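# Shelve labelled cartons on rack boards A and B

## Task

Move each carton onto the rack board written on its label (A is the top board, B the bottom one), resting flat on its base and not stacked on any other carton; if any carton drops or slides more than a few centimetres down, the task is failed.

## Robot and tools

ROBOT. Two UR-style arms with Robotiq 140 grippers ride on carriages along one floor track. left_arm is on left_rail, always the carriage toward +y. right_arm is on right_rail. Each arm base sits at x = 0, y = its rail's position_m, z = 0.04 m, and faces +x. The fingers of left_arm can fold. Grip with the outer quarter of its pads, near the tips. Nearer the palm it may hold loosely or not at all, and tips pushed into a surface fold. right_arm's fingers are rigid.

FRAME. All positions are in metres in one table-fixed frame. z = 0 is the table top and +z is up. +x points where the arms face and +y is toward their left. The track runs along y at x = 0, with y = 0 at its centre. The table starts at x = 0.17. end_effector_position is the point between the closed pads, and the fingertips reach roughly 9 to 33 mm past it. The gripper's fingers point along its +z and close along its y. Reported hand positions may be off by a few cm.

ROWS. A row is one flat list of 18 numbers, each in [-1, 1], covering both arms even if only one moves. Numbers 1-6 are left_arm joint offsets in the order shoulder pan, shoulder lift, elbow, wrist 1, wrist 2, wrist 3. Numbers 7-9 are left gripper position, force_limit and speed. Numbers 10-18 repeat that layout for right_arm. Joint numbers are offsets, not poses. They count from the Joint targets shown when the call begins, not from the previous row, and are scaled: 1.0 = 1.481 rad for pan and lift, 2.222 rad for elbow and the three wrists. Sending 0 for all six keeps an arm at its targets. Gripper numbers are absolute commands. Position +1 is fully open (140 mm), about -0.8 is pads touching, and -1 closes until blocked. force_limit runs from -1 (about 14 N) to +1 (about 58 N). speed runs from -1 (about 30 mm/s) to +1 (about 250 mm/s), and faster closing squeezes harder. A 0 is a real command, so to leave a gripper alone, repeat its last three numbers. Joint range: elbow ±3.142 rad, all others ±6.283 rad.

execute_actions(actions, cameras). actions holds one action or is empty. An empty list only returns the state and images. An action may contain: rows (1-15 rows, each applied for one 1/30 s step); steps (1-450, default 15, at least one per row, with the last row held until the end); until (stop early on rail conditions such as {"left_rail": {"position_status": ["!=", "moving"]}}, or {"all": {"status": "ended"}} / {"any": {"status": "ended"}}; numbers need a comparison); and rail commands. For left_rail or right_rail, position_m is an absolute goal along y (left -0.8 to 1.5, right -1.5 to 0.8). speed_m_s is 0.01-1 and acceleration_factor is 0.1-1. {"stop": true} brakes the carriage. Drive a carriage by sending position_m, then an action with until on its position_status. Let it arrive before reaching for scene points, because an arm is carried along with its carriage. Keep the carriages about 0.78 m or more apart. cameras is a list of names: cam_low (fixed), cam_left_wrist, cam_right_wrist. Leave it out for all, or pass [] for none.

move(target, speed, blend, stop_force, zero, blocking, cameras). This drives all joints along timed paths. target is one 18-number row, or a list of up to 15 rows, laid out as above. Every row's joint offsets count from the same Joint targets at the call's start. speed is the top joint speed in rad/s (0.01-3.14, default 0.5), given as one value or one per target. blend is a corner radius in rad for lists. stop_force (4-120 N, shared by both arms) ends an arm's path when its wrist feels that much push against the motion. Use a slow speed with it, and leave it out when lifting off a contact. zero (default true) re-zeroes before the move. blocking=false returns early, and you must then wait or stop before sending rows. The result adds a move: line such as done, off_target, moving, held or fault, and may add limits=held. Paths do not avoid obstacles or the other arm.

Other tools. wait(seconds 0-10) holds the current commands. stop() brakes a running move. zoom_image(camera, region [x0,y0,x1,y1] in pixels, max 504x504) enlarges the latest image. zero_wrist_force(arm) re-zeroes that arm's sensor. read_manual gives licence text only. finished_scene(scene = current scene number) ends the scene, so check the cartons first.

RESULTS. Joint positions and Joint velocities come as one block per arm: the rail value (m) followed by six joints (rad). Joint targets uses the same order and is the reference for the next offsets. Each arm also reports end_effector_position, end_effector_quat_wxyz and velocities. Wrist force and torque are given along the hand's own axes, with a line for the peak since the last reading. Joint torques are listed without the rail. object_status means: 0 moving, 1 blocked while opening, 2 blocked while closing (a grip), 3 reached the target or the pads met. position_measured is in counts: 3 open, 75 ≈ 100 mm, 139 ≈ 60 mm, 200 ≈ 20 mm, 230 pads met. Rail position_status is one of: moving, done, contact_stop, time_out, stopped, stopped_with_arm, stopped_for_other_arm, stopped_for_other_carriage. position_answer is taken or not_taken. Other lines to read: "joint command not followed" (the clearance check altered the command), "joint sent to its limit", MOTOR HOT, and fault lines.

CAUTIONS. Check for object_status 2 before lifting. Put cartons down gently rather than releasing them in motion. Never let anything fall off the table. Contact forces near 150 N, or joint torques at their limits (wrist joints about 28-31 N m), stop the arm for 10 s. Do not let the arms or grippers collide or squeeze each other. Long stretched poses and heavy loads heat the motors, and at 85 °C the arm brakes. Grip cartons near their middle to limit twist on the wrist.

Each tool is called after "Request:" as name([rows], argument=value, ...), one row to a line, values as JSON.

## Session

Request:
execute_actions(actions=[])

Scene clock: 0.00 s.
left_arm: end_effector_position=(+0.3563, +0.7786, +0.5790) position_measured=3 object_status=3 end_effector_quat_wxyz=(+0.000, +0.000, +1.000, +0.000) | right_arm: end_effector_position=(+0.3563, -0.6214, +0.5790) position_measured=3 object_status=3 end_effector_quat_wxyz=(+0.000, +0.000, +1.000, +0.000)
Joint positions: left_arm=[0.7 -0.281 -2.157 1.821 -1.235 -1.571 -0.28] | right_arm=[-0.7 -0.281 -2.157 1.821 -1.235 -1.571 -0.28]
Joint velocities: within noise
Joint torques (N m): no reading
Wrist force (N): no reading
Wrist torque (N m): no reading
Wrist force, peak (N): no reading
Joint targets: left_arm=[0.700 -0.280 -2.157 1.821 -1.235 -1.571 -0.280] | right_arm=[-0.700 -0.281 -2.157 1.821 -1.235 -1.571 -0.280]
Tool commands: left_gripper/position=+1.0 left_gripper/force_limit=+1.0 left_gripper/speed=+1.0 right_gripper/position=+1.0 right_gripper/force_limit=+1.0 right_gripper/speed=+1.0
left_rail: position_m=0.700 position_status=done
right_rail: position_m=-0.700 position_status=done

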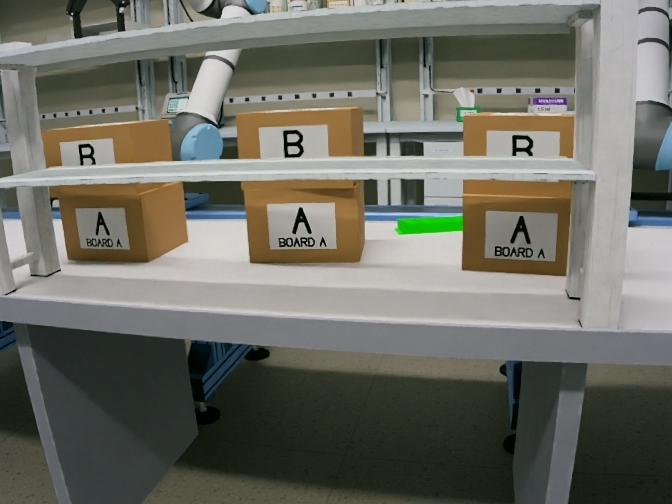

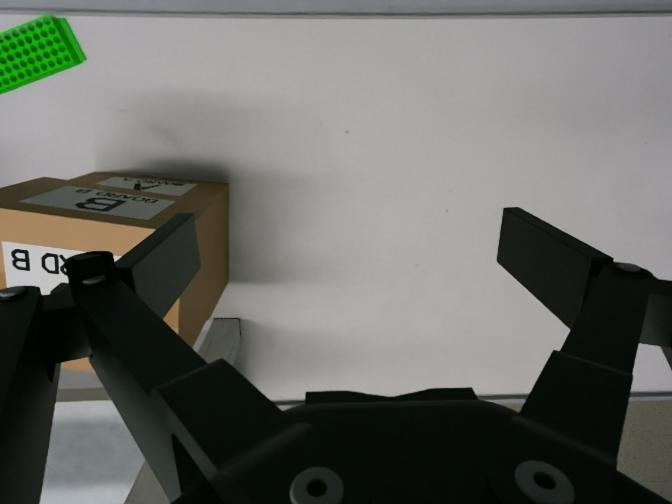

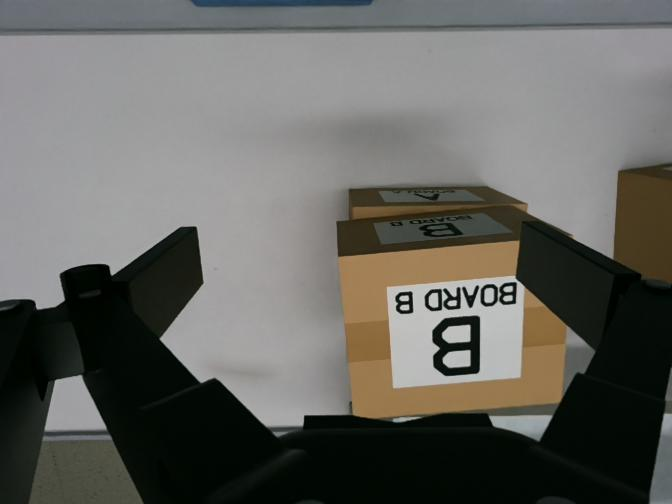

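Request:
zoom_image(camera="cam_low", region=[0, 0, 340, 350])

Request:
zoom_image(camera="cam_low", region=[332, 0, 672, 350])

Request:
zoom_image(camera="cam_right_wrist", region=[300, 150, 672, 460])

Request:
zoom_image(camera="cam_left_wrist", region=[0, 0, 336, 504])

Scaled by 1.440.

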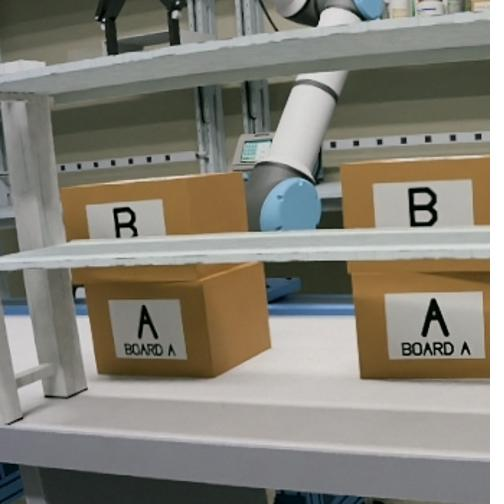

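Scaled by 1.440.

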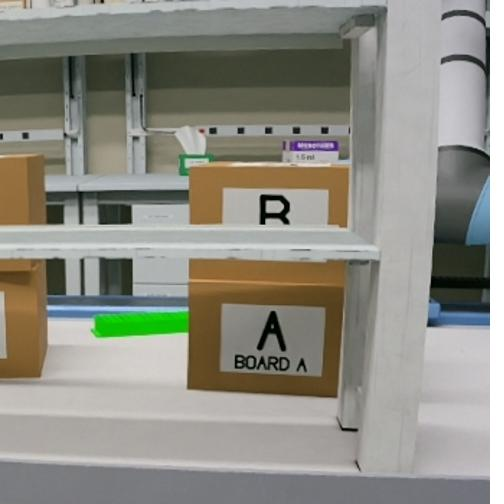

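Scaled by 1.355.

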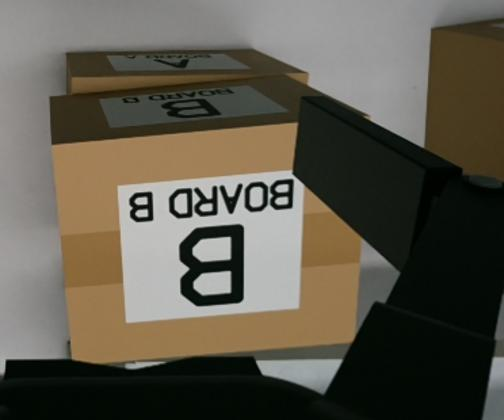

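Scaled by 1.000.

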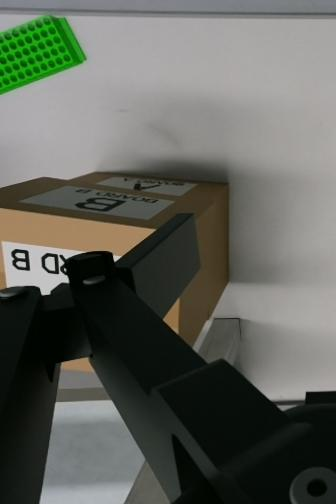

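Request:
move(target=[0, 0, 0, -0.27, 0, 0, 1, 1, 1, 0, 0, 0, -0.27, 0, 0, 1, 1, 1], speed=0.8)

Scene clock: 349.27 s.
left_arm: end_effector_position=(+0.5209, +0.7312, +0.7061) position_measured=3 object_status=3 end_effector_quat_wxyz=(+0.284, +0.000, +0.955, -0.082) | right_arm: end_effector_position=(+0.5209, -0.6689, +0.7061) position_measured=3 object_status=3 end_effector_quat_wxyz=(+0.284, +0.000, +0.955, -0.082)
Joint positions: left_arm=[0.7 -0.281 -2.157 1.821 -1.835 -1.571 -0.28] | right_arm=[-0.7 -0.281 -2.157 1.821 -1.835 -1.571 -0.28]
Joint velocities: within noise
Joint torques (N m): left_arm=[-0.09 4.17 -50.09 -9.51 -0.18 -0.24] | right_arm=[-1.28 3.38 -42 -10.76 0.22 0.27]
Wrist force (N): left_arm=[0.4 0.5 -0.2] | right_arm=[0.7 0.1 1.0]
Wrist torque (N m): left_arm=[0.14 0.00 -0.09] | right_arm=[-0.09 -0.10 -0.24]
Wrist force, peak (N): left_arm=[-0.9 0.5 -0.8] | right_arm=[1.3 0.1 1.2]
Joint targets: left_arm=[0.700 -0.280 -2.157 1.821 -1.835 -1.571 -0.280] | right_arm=[-0.700 -0.281 -2.157 1.821 -1.835 -1.571 -0.280]
left_rail: position_m=0.700 position_status=done
right_rail: position_m=-0.700 position_status=done
move: done
camera_calibration:
cam_left_wrist: T_world_to_cam=[[0.0383319, 0.989396, -0.140092, -0.635417], [0.605543, 0.088522, 0.790874, -0.942433], [0.794889, -0.115147, -0.595729, 0.273545], [0, 0, 0, 1]] pos_world=[0.377603, 0.743604, 0.819287]
cam_right_wrist: T_world_to_cam=[[0.0582441, 0.989343, -0.133447, 0.73256], [0.628034, 0.0675948, 0.775245, -0.827579], [0.776003, -0.128962, -0.617404, 0.121566], [0, 0, 0, 1]] pos_world=[0.382745, -0.653135, 0.814389]

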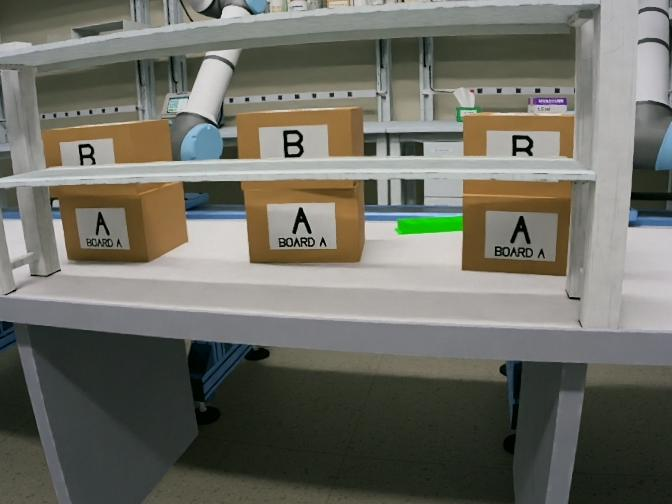

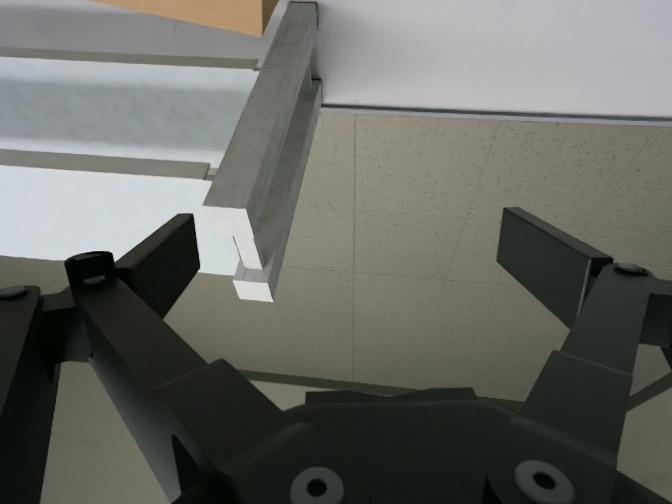

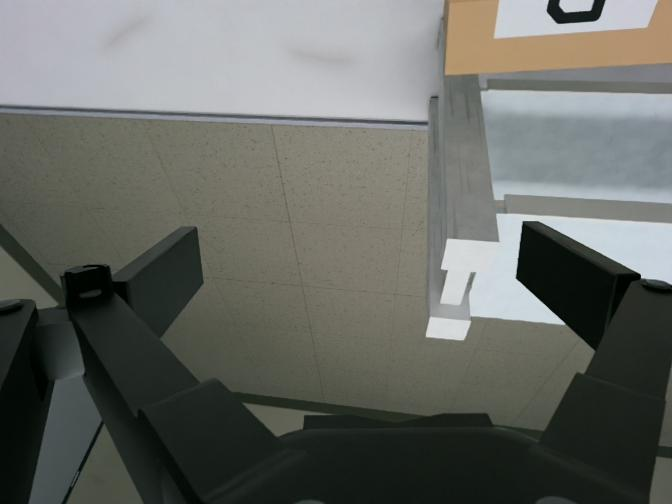

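Request:
zoom_image(camera="cam_left_wrist", region=[0, 0, 340, 310])

Request:
zoom_image(camera="cam_right_wrist", region=[400, 0, 672, 350])

Scaled by 1.482.

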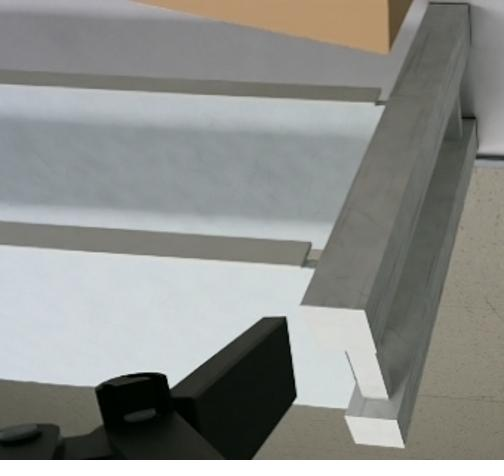

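Scaled by 1.440.

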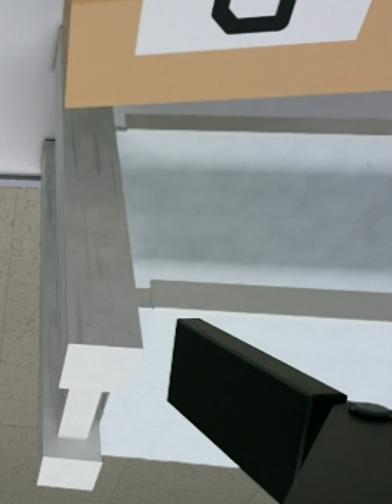

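Request:
move(target=[0, 0, 0, 0.27, 0, 0, 1, 1, 1, 0, 0, 0, 0.27, 0, 0, 1, 1, 1], speed=1.0, cameras=[])

Request:
execute_actions([
  {"left_rail": {"position_m": 0.40}, "right_rail": {"position_m": -0.40}, "steps": 120, "until": {"all": {"status": "ended"}}},
])

Scene clock: 994.20 s.
left_arm: end_effector_position=(+0.3564, +0.7786, +0.5790) position_measured=3 object_status=3 end_effector_quat_wxyz=(+0.000, +0.000, +1.000, +0.000) | right_arm: end_effector_position=(+0.3564, -0.6214, +0.5790) position_measured=3 object_status=3 end_effector_quat_wxyz=(+0.000, +0.000, +1.000, +0.000)
Joint positions: left_arm=[0.7 -0.281 -2.157 1.821 -1.235 -1.571 -0.28] | right_arm=[-0.7 -0.281 -2.157 1.821 -1.235 -1.571 -0.28]
Joint velocities: within noise
Joint torques (N m): left_arm=[-1.9 6.47 -46.12 -0.58 0.05 -0.44] | right_arm=[-1.61 6.16 -39.1 0.06 0.39 0.14]
Wrist force (N): left_arm=[0.1 -0.3 0.0] | right_arm=[0.2 0.1 0.1]
Wrist torque (N m): left_arm=[-0.07 -0.01 0.00] | right_arm=[0.03 -0.05 0.00]
Wrist force, peak (N): left_arm=[1.2 0.5 0.8] | right_arm=[1.6 0.2 1.3]
Joint targets: left_arm=[0.700 -0.280 -2.157 1.821 -1.235 -1.571 -0.280] | right_arm=[-0.700 -0.281 -2.157 1.821 -1.235 -1.571 -0.280]
left_rail: position_m=0.700 position_status=done
right_rail: position_m=-0.700 position_status=done
move: done
No camera images: "cameras" was empty.

Scene clock: 995.83 s.
left_arm: end_effector_position=(+0.3563, +0.4787, +0.5790) position_measured=3 object_status=3 end_effector_quat_wxyz=(+0.000, +0.000, +1.000, +0.000) end_effector_velocity=(-0.001, -0.001, +0.000) end_effector_angular_velocity=(+0.000, +0.001, -0.001) | right_arm: end_effector_position=(+0.3563, -0.3215, +0.5790) position_measured=3 object_status=3 end_effector_quat_wxyz=(+0.000, +0.000, +1.000, +0.000) end_effector_velocity=(+0.000, +0.002, +0.000) end_effector_angular_velocity=(+0.000, -0.001, +0.000)
Joint positions: left_arm=[0.4 -0.281 -2.157 1.821 -1.235 -1.571 -0.28] | right_arm=[-0.4 -0.281 -2.157 1.821 -1.235 -1.571 -0.28]
Joint velocities: left_arm=[-0.001 0 -0.001 0 0.002 0 0.001] | right_arm=[0.001 0.002 0 0 -0.001 0 0.002]
Joint torques (N m): left_arm=[0.39 8.1 -45.56 -0.72 -0.04 -0.06] | right_arm=[-1.35 7.1 -38.25 -0.96 0.26 -0.06]
Wrist force (N): left_arm=[-0.3 -0.1 -0.4] | right_arm=[0.1 -0.1 0.3]
Wrist torque (N m): left_arm=[-0.03 0.06 0.00] | right_arm=[-0.03 -0.03 0.00]
Wrist force, peak (N): left_arm=[-0.1 1.8 -0.1] | right_arm=[0.1 -2.0 0.3]
Joint targets: left_arm=[0.400 -0.280 -2.157 1.821 -1.235 -1.571 -0.280] | right_arm=[-0.400 -0.281 -2.157 1.821 -1.235 -1.571 -0.280]
Tool commands: left_gripper/position=+1.0 left_gripper/force_limit=+1.0 left_gripper/speed=+1.0 right_gripper/position=+1.0 right_gripper/force_limit=+1.0 right_gripper/speed=+1.0
left_rail: position_m=0.400 position_status=done
right_rail: position_m=-0.400 position_status=done
camera_calibration:
cam_left_wrist: T_world_to_cam=[[0.00214105, 0.999833, 0.0181292, -0.480833], [0.941022, -0.00814831, 0.338248, -0.531139], [0.338339, 0.0163358, -0.940882, 0.599132], [0, 0, 0, 1]] pos_world=[0.298133, 0.466637, 0.752087]
cam_right_wrist: T_world_to_cam=[[0.0224336, 0.999667, 0.0127834, 0.313023], [0.95045, -0.0252913, 0.309847, -0.524445], [0.310067, 0.00519896, -0.950701, 0.617669], [0, 0, 0, 1]] pos_world=[0.299918, -0.329394, 0.745714]

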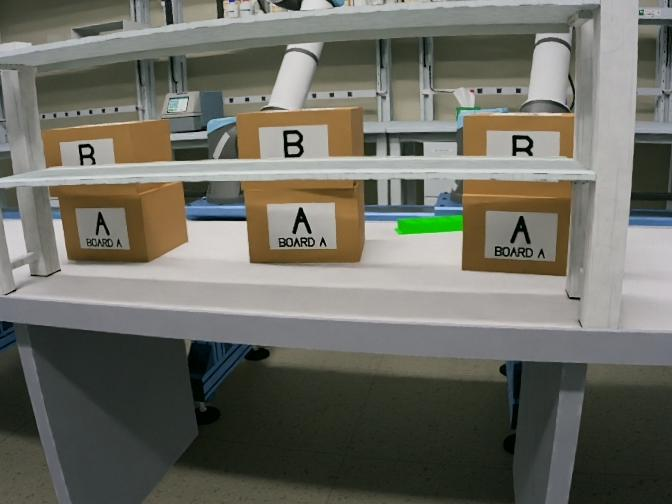

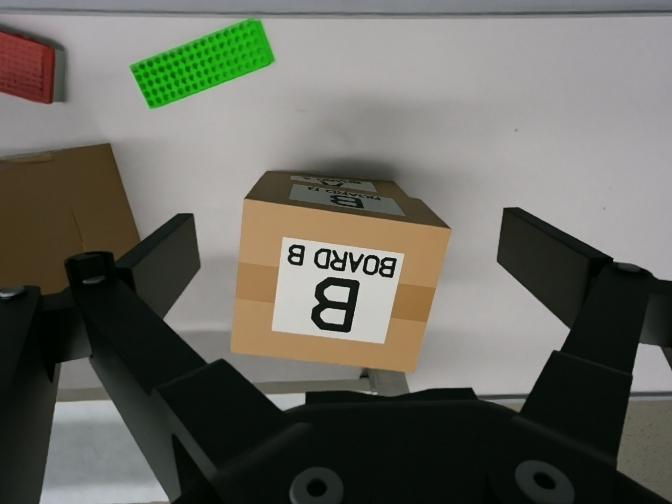

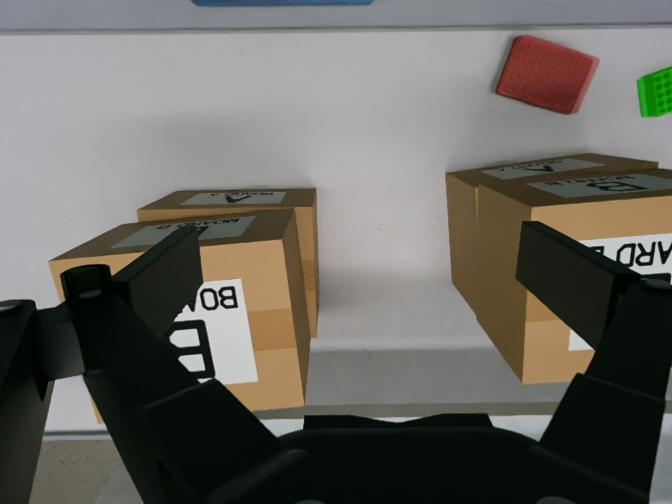

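Request:
zoom_image(camera="cam_left_wrist", region=[200, 140, 480, 400])

Request:
zoom_image(camera="cam_right_wrist", region=[400, 120, 672, 440])

Request:
zoom_image(camera="cam_right_wrist", region=[30, 160, 350, 440])

Request:
zoom_image(camera="cam_left_wrist", region=[0, 100, 240, 420])

Scaled by 1.800.

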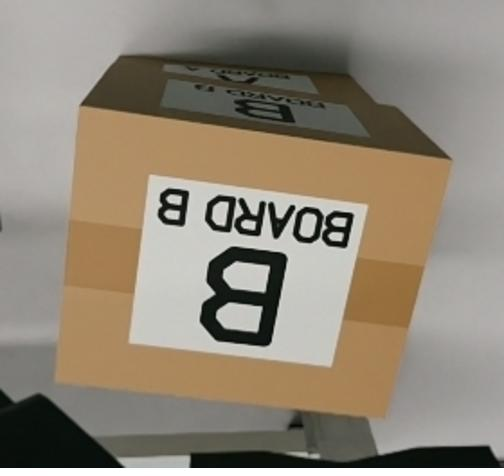

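Scaled by 1.575.

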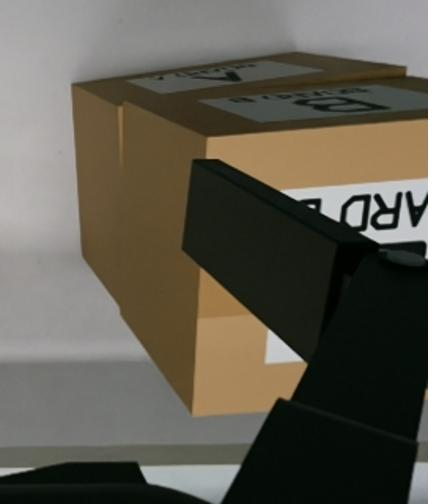

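Scaled by 1.575.

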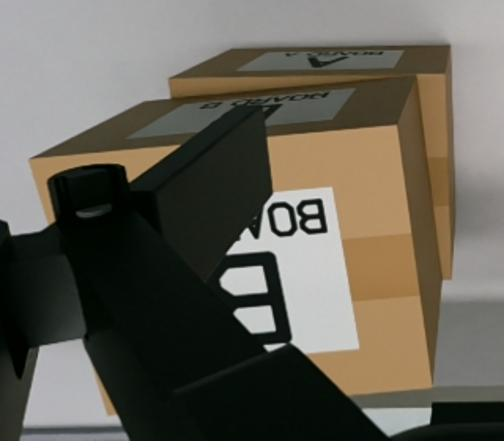

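Scaled by 1.575.

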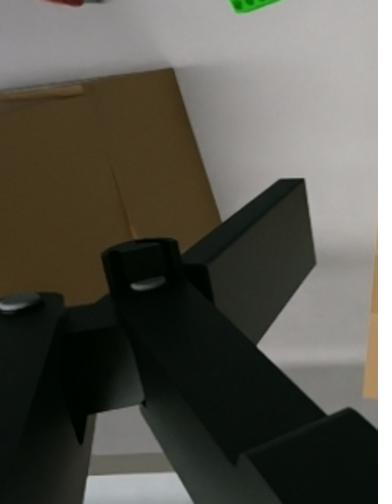

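Request:
zoom_image(camera="cam_left_wrist", region=[0, 120, 170, 290])

Request:
zoom_image(camera="cam_low", region=[220, 80, 472, 290])

Scaled by 2.965.

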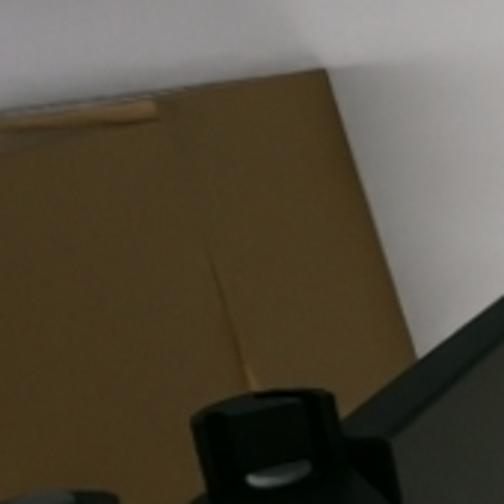

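Scaled by 2.000.

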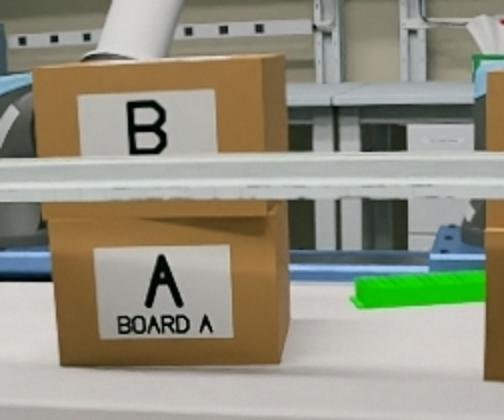

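Request:
move(target=[0.770, 0.2693, -0.6062, -0.3326, 0.021, -0.1937, -1, -1, -1, 0.0633, -0.0054, 0.0598, 0.2319, 0.4504, 0.2776, -0.32, 1, -0.5], speed=1.4, cameras=[])

Request:
move(target=[0.770, 0.2693, -0.6062, -0.3326, 0.021, -0.1937, -1, -1, -1, 0.0633, -0.0054, 0.0598, 0.2319, 0.4504, 0.2776, -0.32, 1, -0.5], speed=1.4, cameras=["cam_low"])

Scene clock: 1213.23 s.
left_arm: end_effector_position=(+0.0985, +0.8057, +1.5294) position_measured=230 object_status=3 end_effector_quat_wxyz=(+0.744, -0.482, +0.458, +0.071) | right_arm: end_effector_position=(+0.2844, +0.0153, +0.6292) position_measured=169 object_status=3 end_effector_quat_wxyz=(-0.309, +0.361, +0.766, +0.434)
Joint positions: left_arm=[0.4 0.86 -1.758 0.474 -1.974 -1.524 -0.711] | right_arm=[-0.4 -0.187 -2.165 1.954 -0.72 -0.57 0.336]
Joint velocities: within noise
Joint torques (N m): left_arm=[12.62 17.47 -25.49 -4.97 1.91 -2.77] | right_arm=[10.88 -6.7 -41.06 0.17 6.2 3.18]
Wrist force (N): left_arm=[-0.3 2.0 -0.1] | right_arm=[-0.2 0.4 -0.7]
Wrist torque (N m): left_arm=[0.25 0.33 0.02] | right_arm=[0.21 -0.23 0.27]
Wrist force, peak (N): left_arm=[-6.1 0.6 -8.2] | right_arm=[0.4 -2.7 -0.7]
Joint targets: left_arm=[0.400 0.860 -1.758 0.474 -1.974 -1.524 -0.711] | right_arm=[-0.400 -0.187 -2.165 1.954 -0.720 -0.570 0.336]
left_rail: position_m=0.400 position_status=done
right_rail: position_m=-0.400 position_status=done
move: done
No camera images: "cameras" was empty.

Scene clock: 1215.30 s.
left_arm: end_effector_position=(-0.0135, -0.0646, +1.5733) position_measured=230 object_status=3 end_effector_quat_wxyz=(+0.904, +0.116, -0.046, +0.408) | right_arm: end_effector_position=(+0.4362, +0.0451, +0.7008) position_measured=169 object_status=3 end_effector_quat_wxyz=(-0.574, +0.652, +0.124, +0.479)
Joint positions: left_arm=[0.4 2.001 -1.359 -0.873 -2.713 -1.477 -1.141] | right_arm=[-0.4 -0.093 -2.173 2.087 -0.204 0.431 0.953]
Joint velocities: within noise
Joint torques (N m): left_arm=[11.09 37.4 25.66 1.15 1.94 -2.84] | right_arm=[11.27 -8.53 -36.27 0.84 4.55 2.79]
Wrist force (N): left_arm=[-0.6 1.4 -0.3] | right_arm=[-0.3 0.7 -0.6]
Wrist torque (N m): left_arm=[0.04 0.29 0.02] | right_arm=[-0.22 -0.26 -0.06]
Wrist force, peak (N): left_arm=[-3.0 -8.2 -5.0] | right_arm=[-1.0 1.8 -1.0]
Joint targets: left_arm=[0.400 2.001 -1.359 -0.873 -2.713 -1.477 -1.141] | right_arm=[-0.400 -0.093 -2.173 2.087 -0.204 0.431 0.953]
left_rail: position_m=0.400 position_status=done
right_rail: position_m=-0.400 position_status=done
move: done
Images, in order (width x height): cam_low 672x504.

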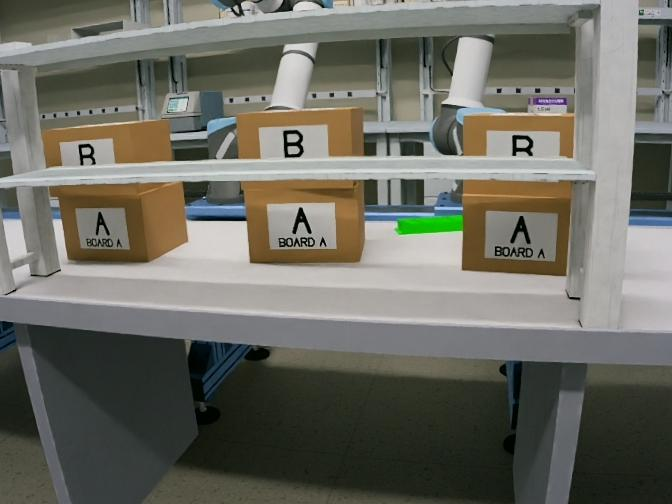

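Request:
move(target=[0.7702, 0.2691, -0.6061, -0.3326, 0.0206, -0.1934, -1, -1, -1, 0.0628, -0.0055, 0.0597, 0.2315, 0.4501, 0.2780, -0.32, 1, -0.5], speed=1.2)

Scene clock: 1226.03 s.
left_arm: end_effector_position=(+0.4959, +0.1785, +0.4730) position_measured=230 object_status=3 end_effector_quat_wxyz=(+0.445, +0.606, +0.550, +0.364) | right_arm: end_effector_position=(+0.4961, -0.1783, +0.4732) position_measured=169 object_status=3 end_effector_quat_wxyz=(-0.445, +0.606, -0.549, +0.364)
Joint positions: left_arm=[0.4 3.141 -0.96 -2.22 -3.452 -1.432 -1.571] | right_arm=[-0.4 0 -2.181 2.219 0.31 1.431 1.571]
Joint velocities: within noise
Joint torques (N m): left_arm=[12.49 15.9 40.27 -1.2 2.53 -2.9] | right_arm=[10.75 -4.62 -35.89 1.92 3.35 2.79]
Wrist force (N): left_arm=[-0.4 0.1 -0.1] | right_arm=[0.5 1.3 0.6]
Wrist torque (N m): left_arm=[0.13 0.19 -0.30] | right_arm=[-0.29 -0.17 -0.28]
Wrist force, peak (N): left_arm=[-5.0 6.4 2.8] | right_arm=[0.7 2.4 0.1]
Joint targets: left_arm=[0.400 3.142 -0.960 -2.220 -3.452 -1.432 -1.571] | right_arm=[-0.400 0.000 -2.181 2.219 0.310 1.431 1.571]
left_rail: position_m=0.400 position_status=done
right_rail: position_m=-0.400 position_status=done
move: done
camera_calibration:
cam_left_wrist: T_world_to_cam=[[0.324474, 0.000600718, 0.945894, -0.599418], [-0.440135, -0.885051, 0.151543, 0.300808], [0.837256, -0.465493, -0.286912, -0.0136328], [0, 0, 0, 1]] pos_world=[0.338306, 0.260245, 0.517489]
cam_right_wrist: T_world_to_cam=[[-0.356087, 0.020409, -0.93423, 0.629338], [-0.40439, 0.89793, 0.173752, 0.280312], [0.842419, 0.439664, -0.311488, -0.0161073], [0, 0, 0, 1]] pos_world=[0.351023, -0.257463, 0.534224]

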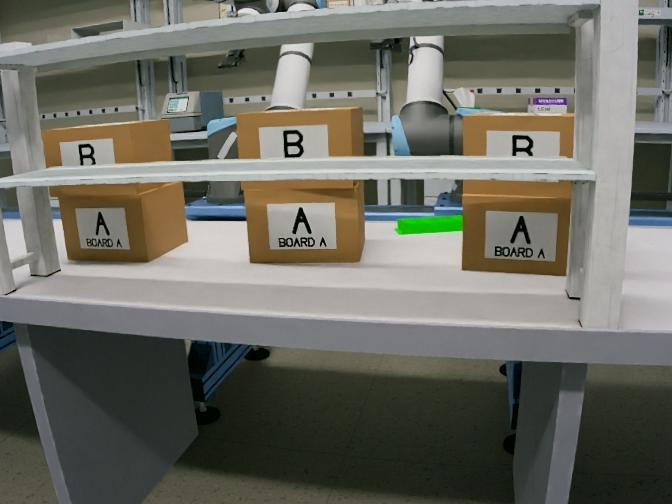

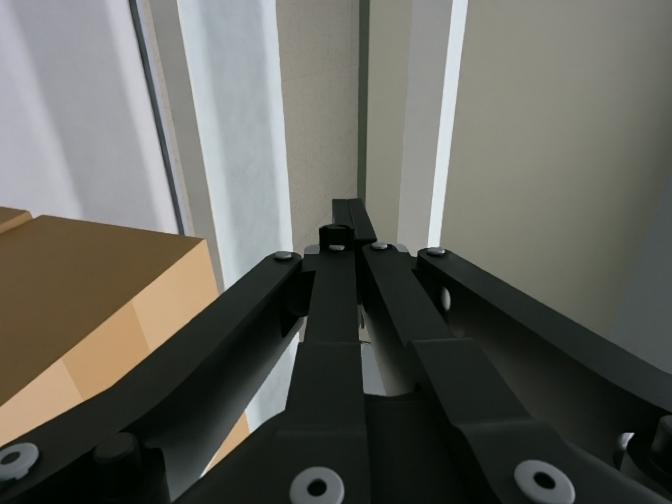

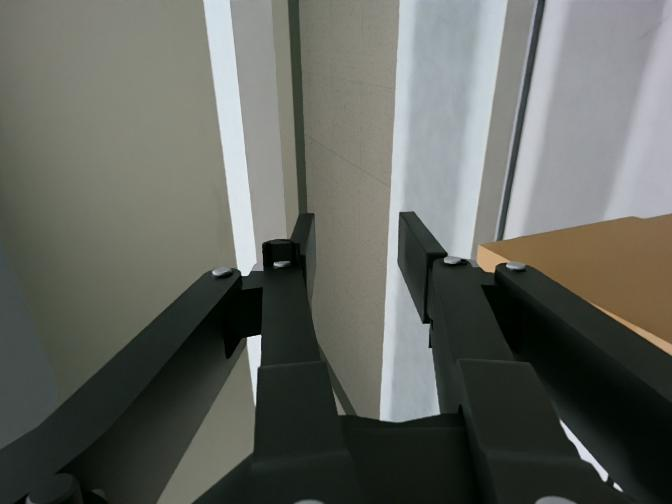

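Request:
zoom_image(camera="cam_right_wrist", region=[180, 0, 672, 370])

Request:
zoom_image(camera="cam_left_wrist", region=[0, 0, 492, 370])

Scaled by 1.024.

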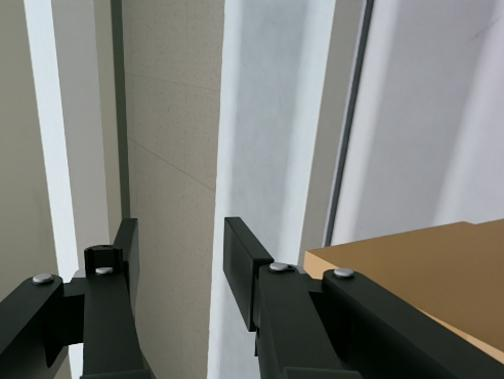

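Scaled by 1.024.

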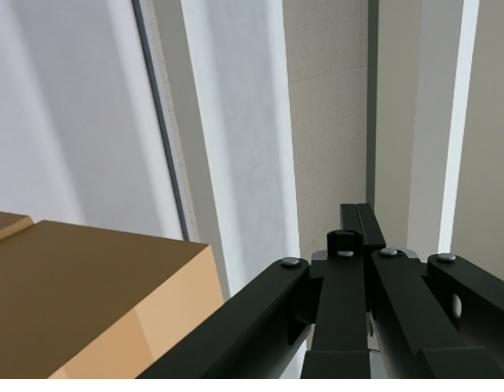

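Request:
execute_actions([
  {"left_rail": {"position_m": 0.389}, "right_rail": {"position_m": -0.411}, "steps": 90, "until": {"all": {"status": "ended"}}},
], cameras=[])

Request:
move(target=[0, -0.0470, -0.1641, 0.1953, 0, 0, -1, -1, -1, 0, 0.0467, 0.1645, -0.1951, 0, 0, -0.32, 1, -0.5], speed=0.4)

Scene clock: 1312.03 s.
left_arm: end_effector_position=(+0.4959, +0.1677, +0.4728) position_measured=230 object_status=3 end_effector_quat_wxyz=(+0.445, +0.606, +0.550, +0.364) | right_arm: end_effector_position=(+0.4961, -0.1895, +0.4732) position_measured=169 object_status=3 end_effector_quat_wxyz=(-0.445, +0.606, -0.549, +0.364)
Joint positions: left_arm=[0.389 3.142 -0.96 -2.22 -3.452 -1.432 -1.571] | right_arm=[-0.411 0 -2.181 2.219 0.31 1.431 1.571]
Joint velocities: within noise
Joint torques (N m): left_arm=[14.33 18.71 45.87 -0.31 1.7 -2.7] | right_arm=[10.45 -2.52 -41.42 0.62 3.06 2.74]
Wrist force (N): left_arm=[-0.2 0.0 -0.1] | right_arm=[0.2 1.1 0.3]
Wrist torque (N m): left_arm=[0.09 0.15 -0.31] | right_arm=[-0.31 -0.12 -0.28]
Wrist force, peak (N): left_arm=[2.1 -0.4 -0.2] | right_arm=[1.7 1.3 0.0]
Joint targets: left_arm=[0.389 3.142 -0.960 -2.220 -3.452 -1.432 -1.571] | right_arm=[-0.411 0.000 -2.181 2.219 0.310 1.431 1.571]
Tool commands: left_gripper/position=-1.0 left_gripper/force_limit=-1.0 left_gripper/speed=-1.0 right_gripper/position=-0.32 right_gripper/force_limit=+1.0 right_gripper/speed=-0.5
left_rail: position_m=0.389 position_status=done
right_rail: position_m=-0.411 position_status=done
No camera images: "cameras" was empty.

Scene clock: 1313.70 s.
left_arm: end_effector_position=(+0.4694, +0.1677, +0.2578) position_measured=230 object_status=3 end_effector_quat_wxyz=(+0.445, +0.606, +0.550, +0.364) | right_arm: end_effector_position=(+0.4691, -0.1893, +0.2575) position_measured=169 object_status=3 end_effector_quat_wxyz=(-0.445, +0.606, -0.550, +0.364)
Joint positions: left_arm=[0.389 3.142 -1.03 -2.584 -3.018 -1.432 -1.571] | right_arm=[-0.411 0 -2.112 2.585 -0.123 1.431 1.571]
Joint velocities: within noise
Joint torques (N m): left_arm=[11.41 -24.2 34.57 4.43 1.54 -2.79] | right_arm=[8.64 17.27 -31.25 -5.46 2.65 2.73]
Wrist force (N): left_arm=[0.1 -0.1 0.1] | right_arm=[0.4 1.7 0.4]
Wrist torque (N m): left_arm=[0.09 0.10 -0.29] | right_arm=[-0.21 -0.15 -0.30]
Wrist force, peak (N): left_arm=[-0.5 2.0 -0.9] | right_arm=[0.1 3.6 0.7]
Joint targets: left_arm=[0.389 3.142 -1.030 -2.584 -3.018 -1.432 -1.571] | right_arm=[-0.411 0.000 -2.112 2.585 -0.124 1.431 1.571]
left_rail: position_m=0.389 position_status=done
right_rail: position_m=-0.411 position_status=done
move: done
camera_calibration:
cam_left_wrist: T_world_to_cam=[[0.324943, 0.000657599, 0.945733, -0.387431], [-0.439958, -0.885099, 0.15178, 0.311936], [0.837167, -0.465402, -0.287318, -0.0580224], [0, 0, 0, 1]] pos_world=[0.311706, 0.249345, 0.30239]
cam_right_wrist: T_world_to_cam=[[-0.35716, 0.0203097, -0.933822, 0.418807], [-0.404236, 0.897925, 0.174137, 0.316539], [0.842039, 0.439679, -0.312493, -0.0552026], [0, 0, 0, 1]] pos_world=[0.32402, -0.268463, 0.31872]

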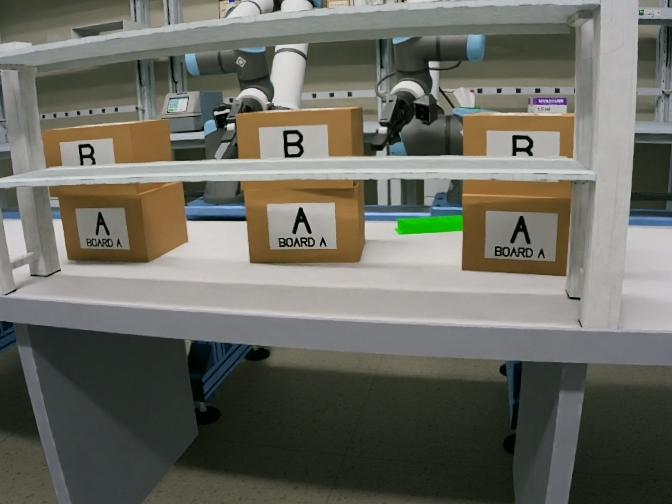

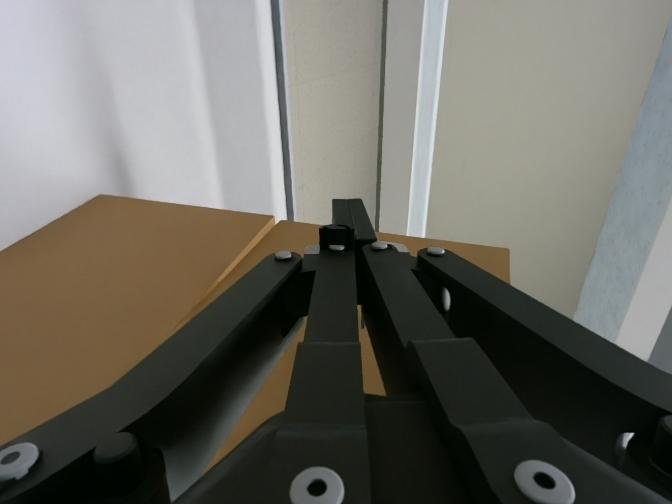

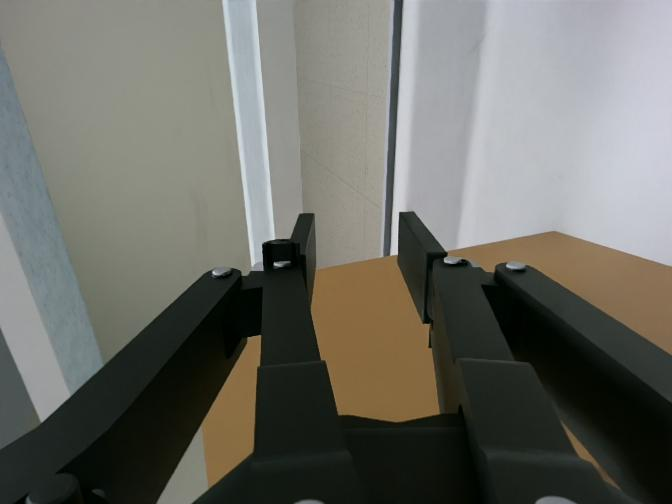

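Request:
move(target=[0, 0.0358, 0.00444, -0.02828, 0, 0, -1, -1, -1, 0, -0.0358, -0.00444, 0.02828, 0, 0, -0.32, 1, -0.5], speed=0.15, cameras=[])

Request:
move(target=[0, 0, 0, 0, 0.0864, 0, -1, -1, -1, 0, 0, 0, 0, -0.0864, 0, -0.32, 1, -0.5], speed=0.06, stop_force=6)

Scene clock: 1379.30 s.
left_arm: end_effector_position=(+0.4573, +0.1676, +0.2727) position_measured=230 object_status=3 end_effector_quat_wxyz=(+0.445, +0.606, +0.550, +0.364) | right_arm: end_effector_position=(+0.4571, -0.1893, +0.2724) position_measured=169 object_status=3 end_effector_quat_wxyz=(-0.445, +0.606, -0.550, +0.364)
Joint positions: left_arm=[0.389 3.142 -0.977 -2.575 -3.081 -1.432 -1.571] | right_arm=[-0.411 0 -2.165 2.575 -0.061 1.431 1.571]
Joint velocities: within noise
Joint torques (N m): left_arm=[9.52 15.65 58.53 -1.75 0.99 -2.48] | right_arm=[7.8 -4.19 -46.9 1.61 2.09 2.7]
Wrist force (N): left_arm=[-0.2 0.1 0.1] | right_arm=[0.6 1.0 0.6]
Wrist torque (N m): left_arm=[0.12 0.15 -0.29] | right_arm=[-0.33 -0.20 -0.26]
Wrist force, peak (N): left_arm=[-0.2 -0.8 0.3] | right_arm=[0.4 2.0 0.5]
Joint targets: left_arm=[0.389 3.142 -0.977 -2.574 -3.081 -1.432 -1.571] | right_arm=[-0.411 0.000 -2.165 2.575 -0.061 1.431 1.571]
left_rail: position_m=0.389 position_status=done
right_rail: position_m=-0.411 position_status=done
move: done
No camera images: "cameras" was empty.

Scene clock: 1382.67 s.
left_arm: end_effector_position=(+0.4522, +0.1382, +0.2746) position_measured=230 object_status=3 end_effector_quat_wxyz=(+0.469, +0.621, +0.530, +0.337) | right_arm: end_effector_position=(+0.4479, -0.1433, +0.2758) position_measured=169 object_status=3 end_effector_quat_wxyz=(-0.482, +0.630, -0.518, +0.321)
Joint positions: left_arm=[0.389 3.142 -0.977 -2.574 -3.081 -1.344 -1.571] | right_arm=[-0.411 0 -2.165 2.575 -0.061 1.293 1.571]
Joint velocities: within noise
Joint torques (N m): left_arm=[-4.14 15.6 55.33 -0.44 2.18 -2.43] | right_arm=[7 -2.45 -42.53 1.14 2.97 2.46]
Wrist force (N): left_arm=[3.3 0.2 -0.4] | right_arm=[0.6 1.2 0.4]
Wrist torque (N m): left_arm=[0.10 0.23 -0.32] | right_arm=[-0.37 -0.08 -0.30]
Wrist force, peak (N): left_arm=[5.5 -0.2 -0.2] | right_arm=[7.8 2.9 -0.2]
Joint targets: left_arm=[0.389 3.142 -0.977 -2.574 -3.081 -1.344 -1.571] | right_arm=[-0.411 0.000 -2.165 2.575 -0.061 1.293 1.571]
left_rail: position_m=0.389 position_status=done
right_rail: position_m=-0.411 position_status=done
move: contact (left_arm, right_arm); left_arm: the wrist 2 is farthest, 0.104 rad from its target; right_arm: the wrist 2 is farthest, 0.054 rad from its target
camera_calibration:
cam_left_wrist: T_world_to_cam=[[0.325111, 0.00227912, 0.945673, -0.39805], [-0.511219, -0.840863, 0.177777, 0.294709], [0.795587, -0.541244, -0.272208, -0.0274623], [0, 0, 0, 1]] pos_world=[0.30192, 0.233853, 0.316557]
cam_right_wrist: T_world_to_cam=[[-0.359597, 0.0179747, -0.932935, 0.427982], [-0.516435, 0.828889, 0.215028, 0.292567], [0.777165, 0.559124, -0.288783, -0.0121571], [0, 0, 0, 1]] pos_world=[0.314441, -0.243401, 0.332858]

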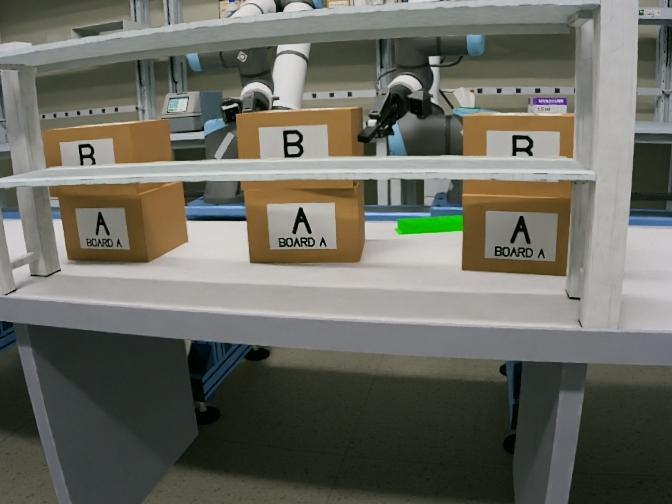

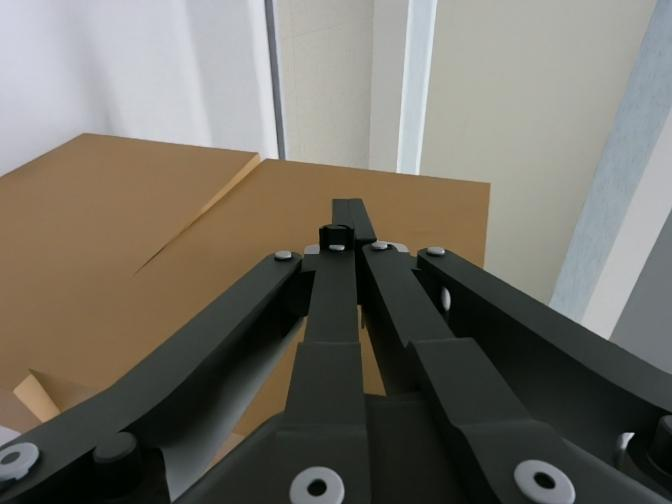

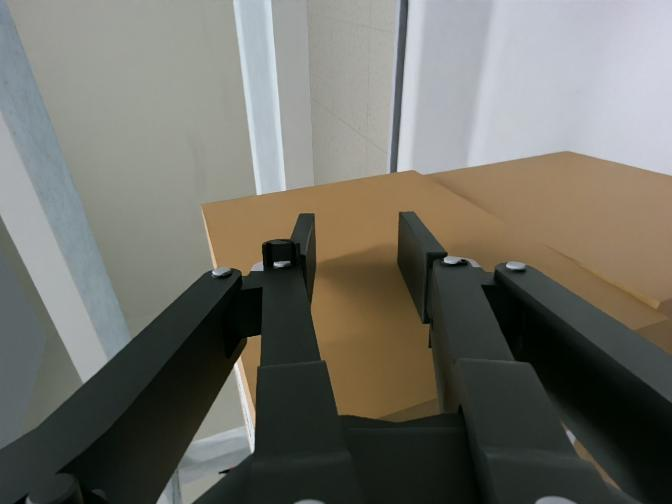

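Request:
move(target=[0, 0, 0, 0, 0.00675, 0, -1, -1, -1, 0, 0, 0, 0, -0.00675, 0, -0.32, 1, -0.5], speed=0.05, cameras=[])

Scene clock: 1394.63 s.
left_arm: end_effector_position=(+0.4511, +0.1334, +0.2750) position_measured=230 object_status=3 end_effector_quat_wxyz=(+0.472, +0.624, +0.526, +0.333) | right_arm: end_effector_position=(+0.4466, -0.1386, +0.2763) position_measured=169 object_status=3 end_effector_quat_wxyz=(-0.486, +0.632, -0.514, +0.317)
Joint positions: left_arm=[0.389 3.142 -0.977 -2.574 -3.081 -1.329 -1.571] | right_arm=[-0.411 0 -2.165 2.575 -0.061 1.278 1.571]
Joint velocities: within noise
Joint torques (N m): left_arm=[-23.53 9.84 55.57 -0.84 37.66 -2.57] | right_arm=[17.12 -1.95 -43.29 1.38 -34.22 2.56]
Wrist force (N): left_arm=[70.3 -2.1 -12.1] | right_arm=[66.2 3.8 -17.2]
Wrist torque (N m): left_arm=[0.25 2.74 -0.32] | right_arm=[-0.54 1.43 -1.07]
Wrist force, peak (N): left_arm=[70.3 -2.1 -12.1] | right_arm=[66.2 3.8 -17.2]
Joint targets: left_arm=[0.389 3.142 -0.977 -2.574 -3.081 -1.329 -1.571] | right_arm=[-0.411 0.000 -2.165 2.575 -0.061 1.278 1.571]
left_rail: position_m=0.389 position_status=done
right_rail: position_m=-0.411 position_status=done
move: done
No camera images: "cameras" was empty.

Request:
move(target=[0, 0, 0, 0, -0.0020, 0, -1, -1, -1, 0, 0, 0, 0, 0.0020, 0, -0.32, 1, -0.5], speed=0.05, cameras=["cam_low"])

Scene clock: 1404.50 s.
left_arm: end_effector_position=(+0.4514, +0.1346, +0.2749) position_measured=230 object_status=3 end_effector_quat_wxyz=(+0.471, +0.623, +0.527, +0.334) | right_arm: end_effector_position=(+0.4469, -0.1398, +0.2762) position_measured=169 object_status=3 end_effector_quat_wxyz=(-0.485, +0.632, -0.515, +0.318)
Joint positions: left_arm=[0.389 3.142 -0.977 -2.574 -3.081 -1.333 -1.571] | right_arm=[-0.411 0 -2.165 2.575 -0.061 1.282 1.571]
Joint velocities: within noise
Joint torques (N m): left_arm=[-39.27 7.89 55.27 -0.45 10.16 -2.66] | right_arm=[33.92 -2.32 -42.92 0.01 -7.73 2.46]
Wrist force (N): left_arm=[51.2 -2.8 -8.0] | right_arm=[49.8 2.9 -12.3]
Wrist torque (N m): left_arm=[0.20 2.07 -0.32] | right_arm=[-0.52 0.97 -0.98]
Wrist force, peak (N): left_arm=[73.4 -3.5 -12.2] | right_arm=[70.0 3.8 -17.8]
Joint targets: left_arm=[0.389 3.142 -0.977 -2.574 -3.081 -1.333 -1.571] | right_arm=[-0.411 0.000 -2.165 2.575 -0.061 1.282 1.571]
left_rail: position_m=0.389 position_status=done
right_rail: position_m=-0.411 position_status=done
move: done
Images, in order (width x height): cam_low 672x504.

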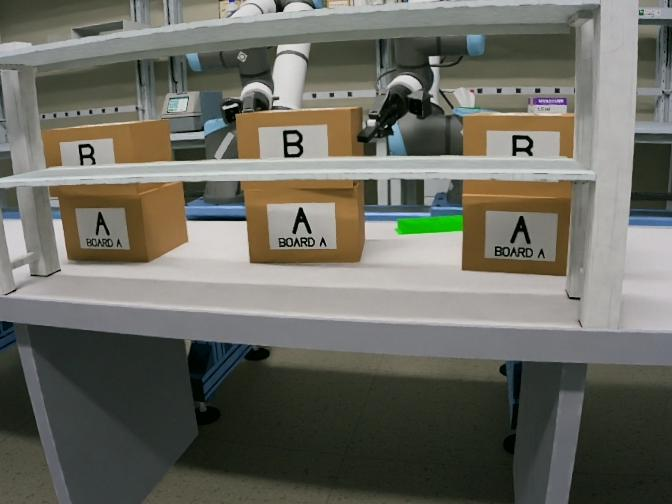

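Request:
move(target=[0, 0.00781, 0.00675, -0.01195, 0, 0, -1, -1, -1, 0, -0.00781, -0.00675, 0.01195, 0, 0, -0.32, 1, -0.5], speed=0.03)

Scene clock: 1425.47 s.
left_arm: end_effector_position=(+0.4514, +0.1347, +0.2849) position_measured=230 object_status=3 end_effector_quat_wxyz=(+0.471, +0.623, +0.527, +0.334) | right_arm: end_effector_position=(+0.4470, -0.1399, +0.2861) position_measured=169 object_status=3 end_effector_quat_wxyz=(-0.485, +0.632, -0.515, +0.318)
Joint positions: left_arm=[0.389 3.142 -0.965 -2.56 -3.107 -1.333 -1.571] | right_arm=[-0.411 0 -2.176 2.56 -0.034 1.282 1.571]
Joint velocities: within noise
Joint torques (N m): left_arm=[-13.73 16.53 64.15 -0.36 10.09 -2.85] | right_arm=[6.5 -7.37 -57.45 -1.32 -8.35 2.77]
Wrist force (N): left_arm=[47.8 -6.6 -6.4] | right_arm=[48.6 13.4 -9.7]
Wrist torque (N m): left_arm=[0.28 2.01 -0.27] | right_arm=[-1.05 0.98 -1.02]
Wrist force, peak (N): left_arm=[50.7 -2.3 -8.8] | right_arm=[48.7 14.1 -9.3]
Joint targets: left_arm=[0.389 3.142 -0.965 -2.559 -3.108 -1.333 -1.571] | right_arm=[-0.411 0.000 -2.176 2.560 -0.034 1.282 1.571]
left_rail: position_m=0.389 position_status=done
right_rail: position_m=-0.411 position_status=done
move: done
camera_calibration:
cam_left_wrist: T_world_to_cam=[[0.32505, 0.00250456, 0.945693, -0.407514], [-0.519564, -0.835085, 0.180794, 0.291722], [0.790187, -0.550115, -0.270143, -0.0228638], [0, 0, 0, 1]] pos_world=[0.302098, 0.232056, 0.326466]
cam_right_wrist: T_world_to_cam=[[-0.359782, 0.0177876, -0.932867, 0.437209], [-0.524568, 0.822984, 0.218004, 0.288975], [0.771612, 0.567786, -0.286764, -0.00728694], [0, 0, 0, 1]] pos_world=[0.314509, -0.241461, 0.34277]

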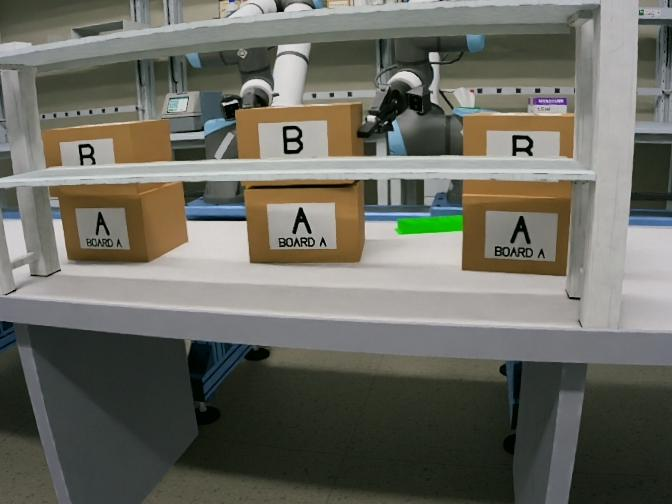

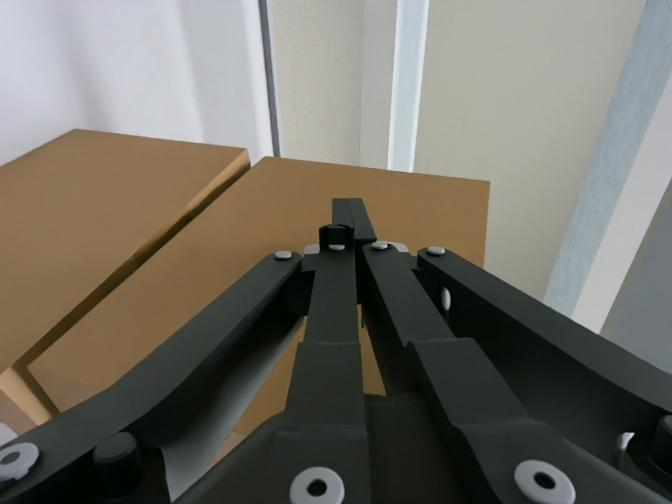

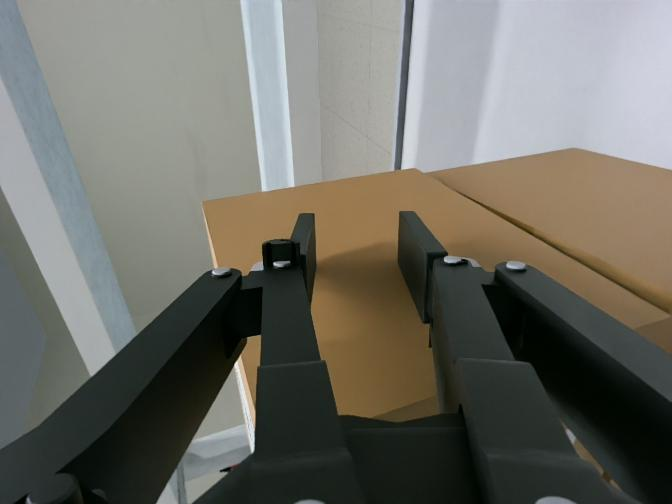

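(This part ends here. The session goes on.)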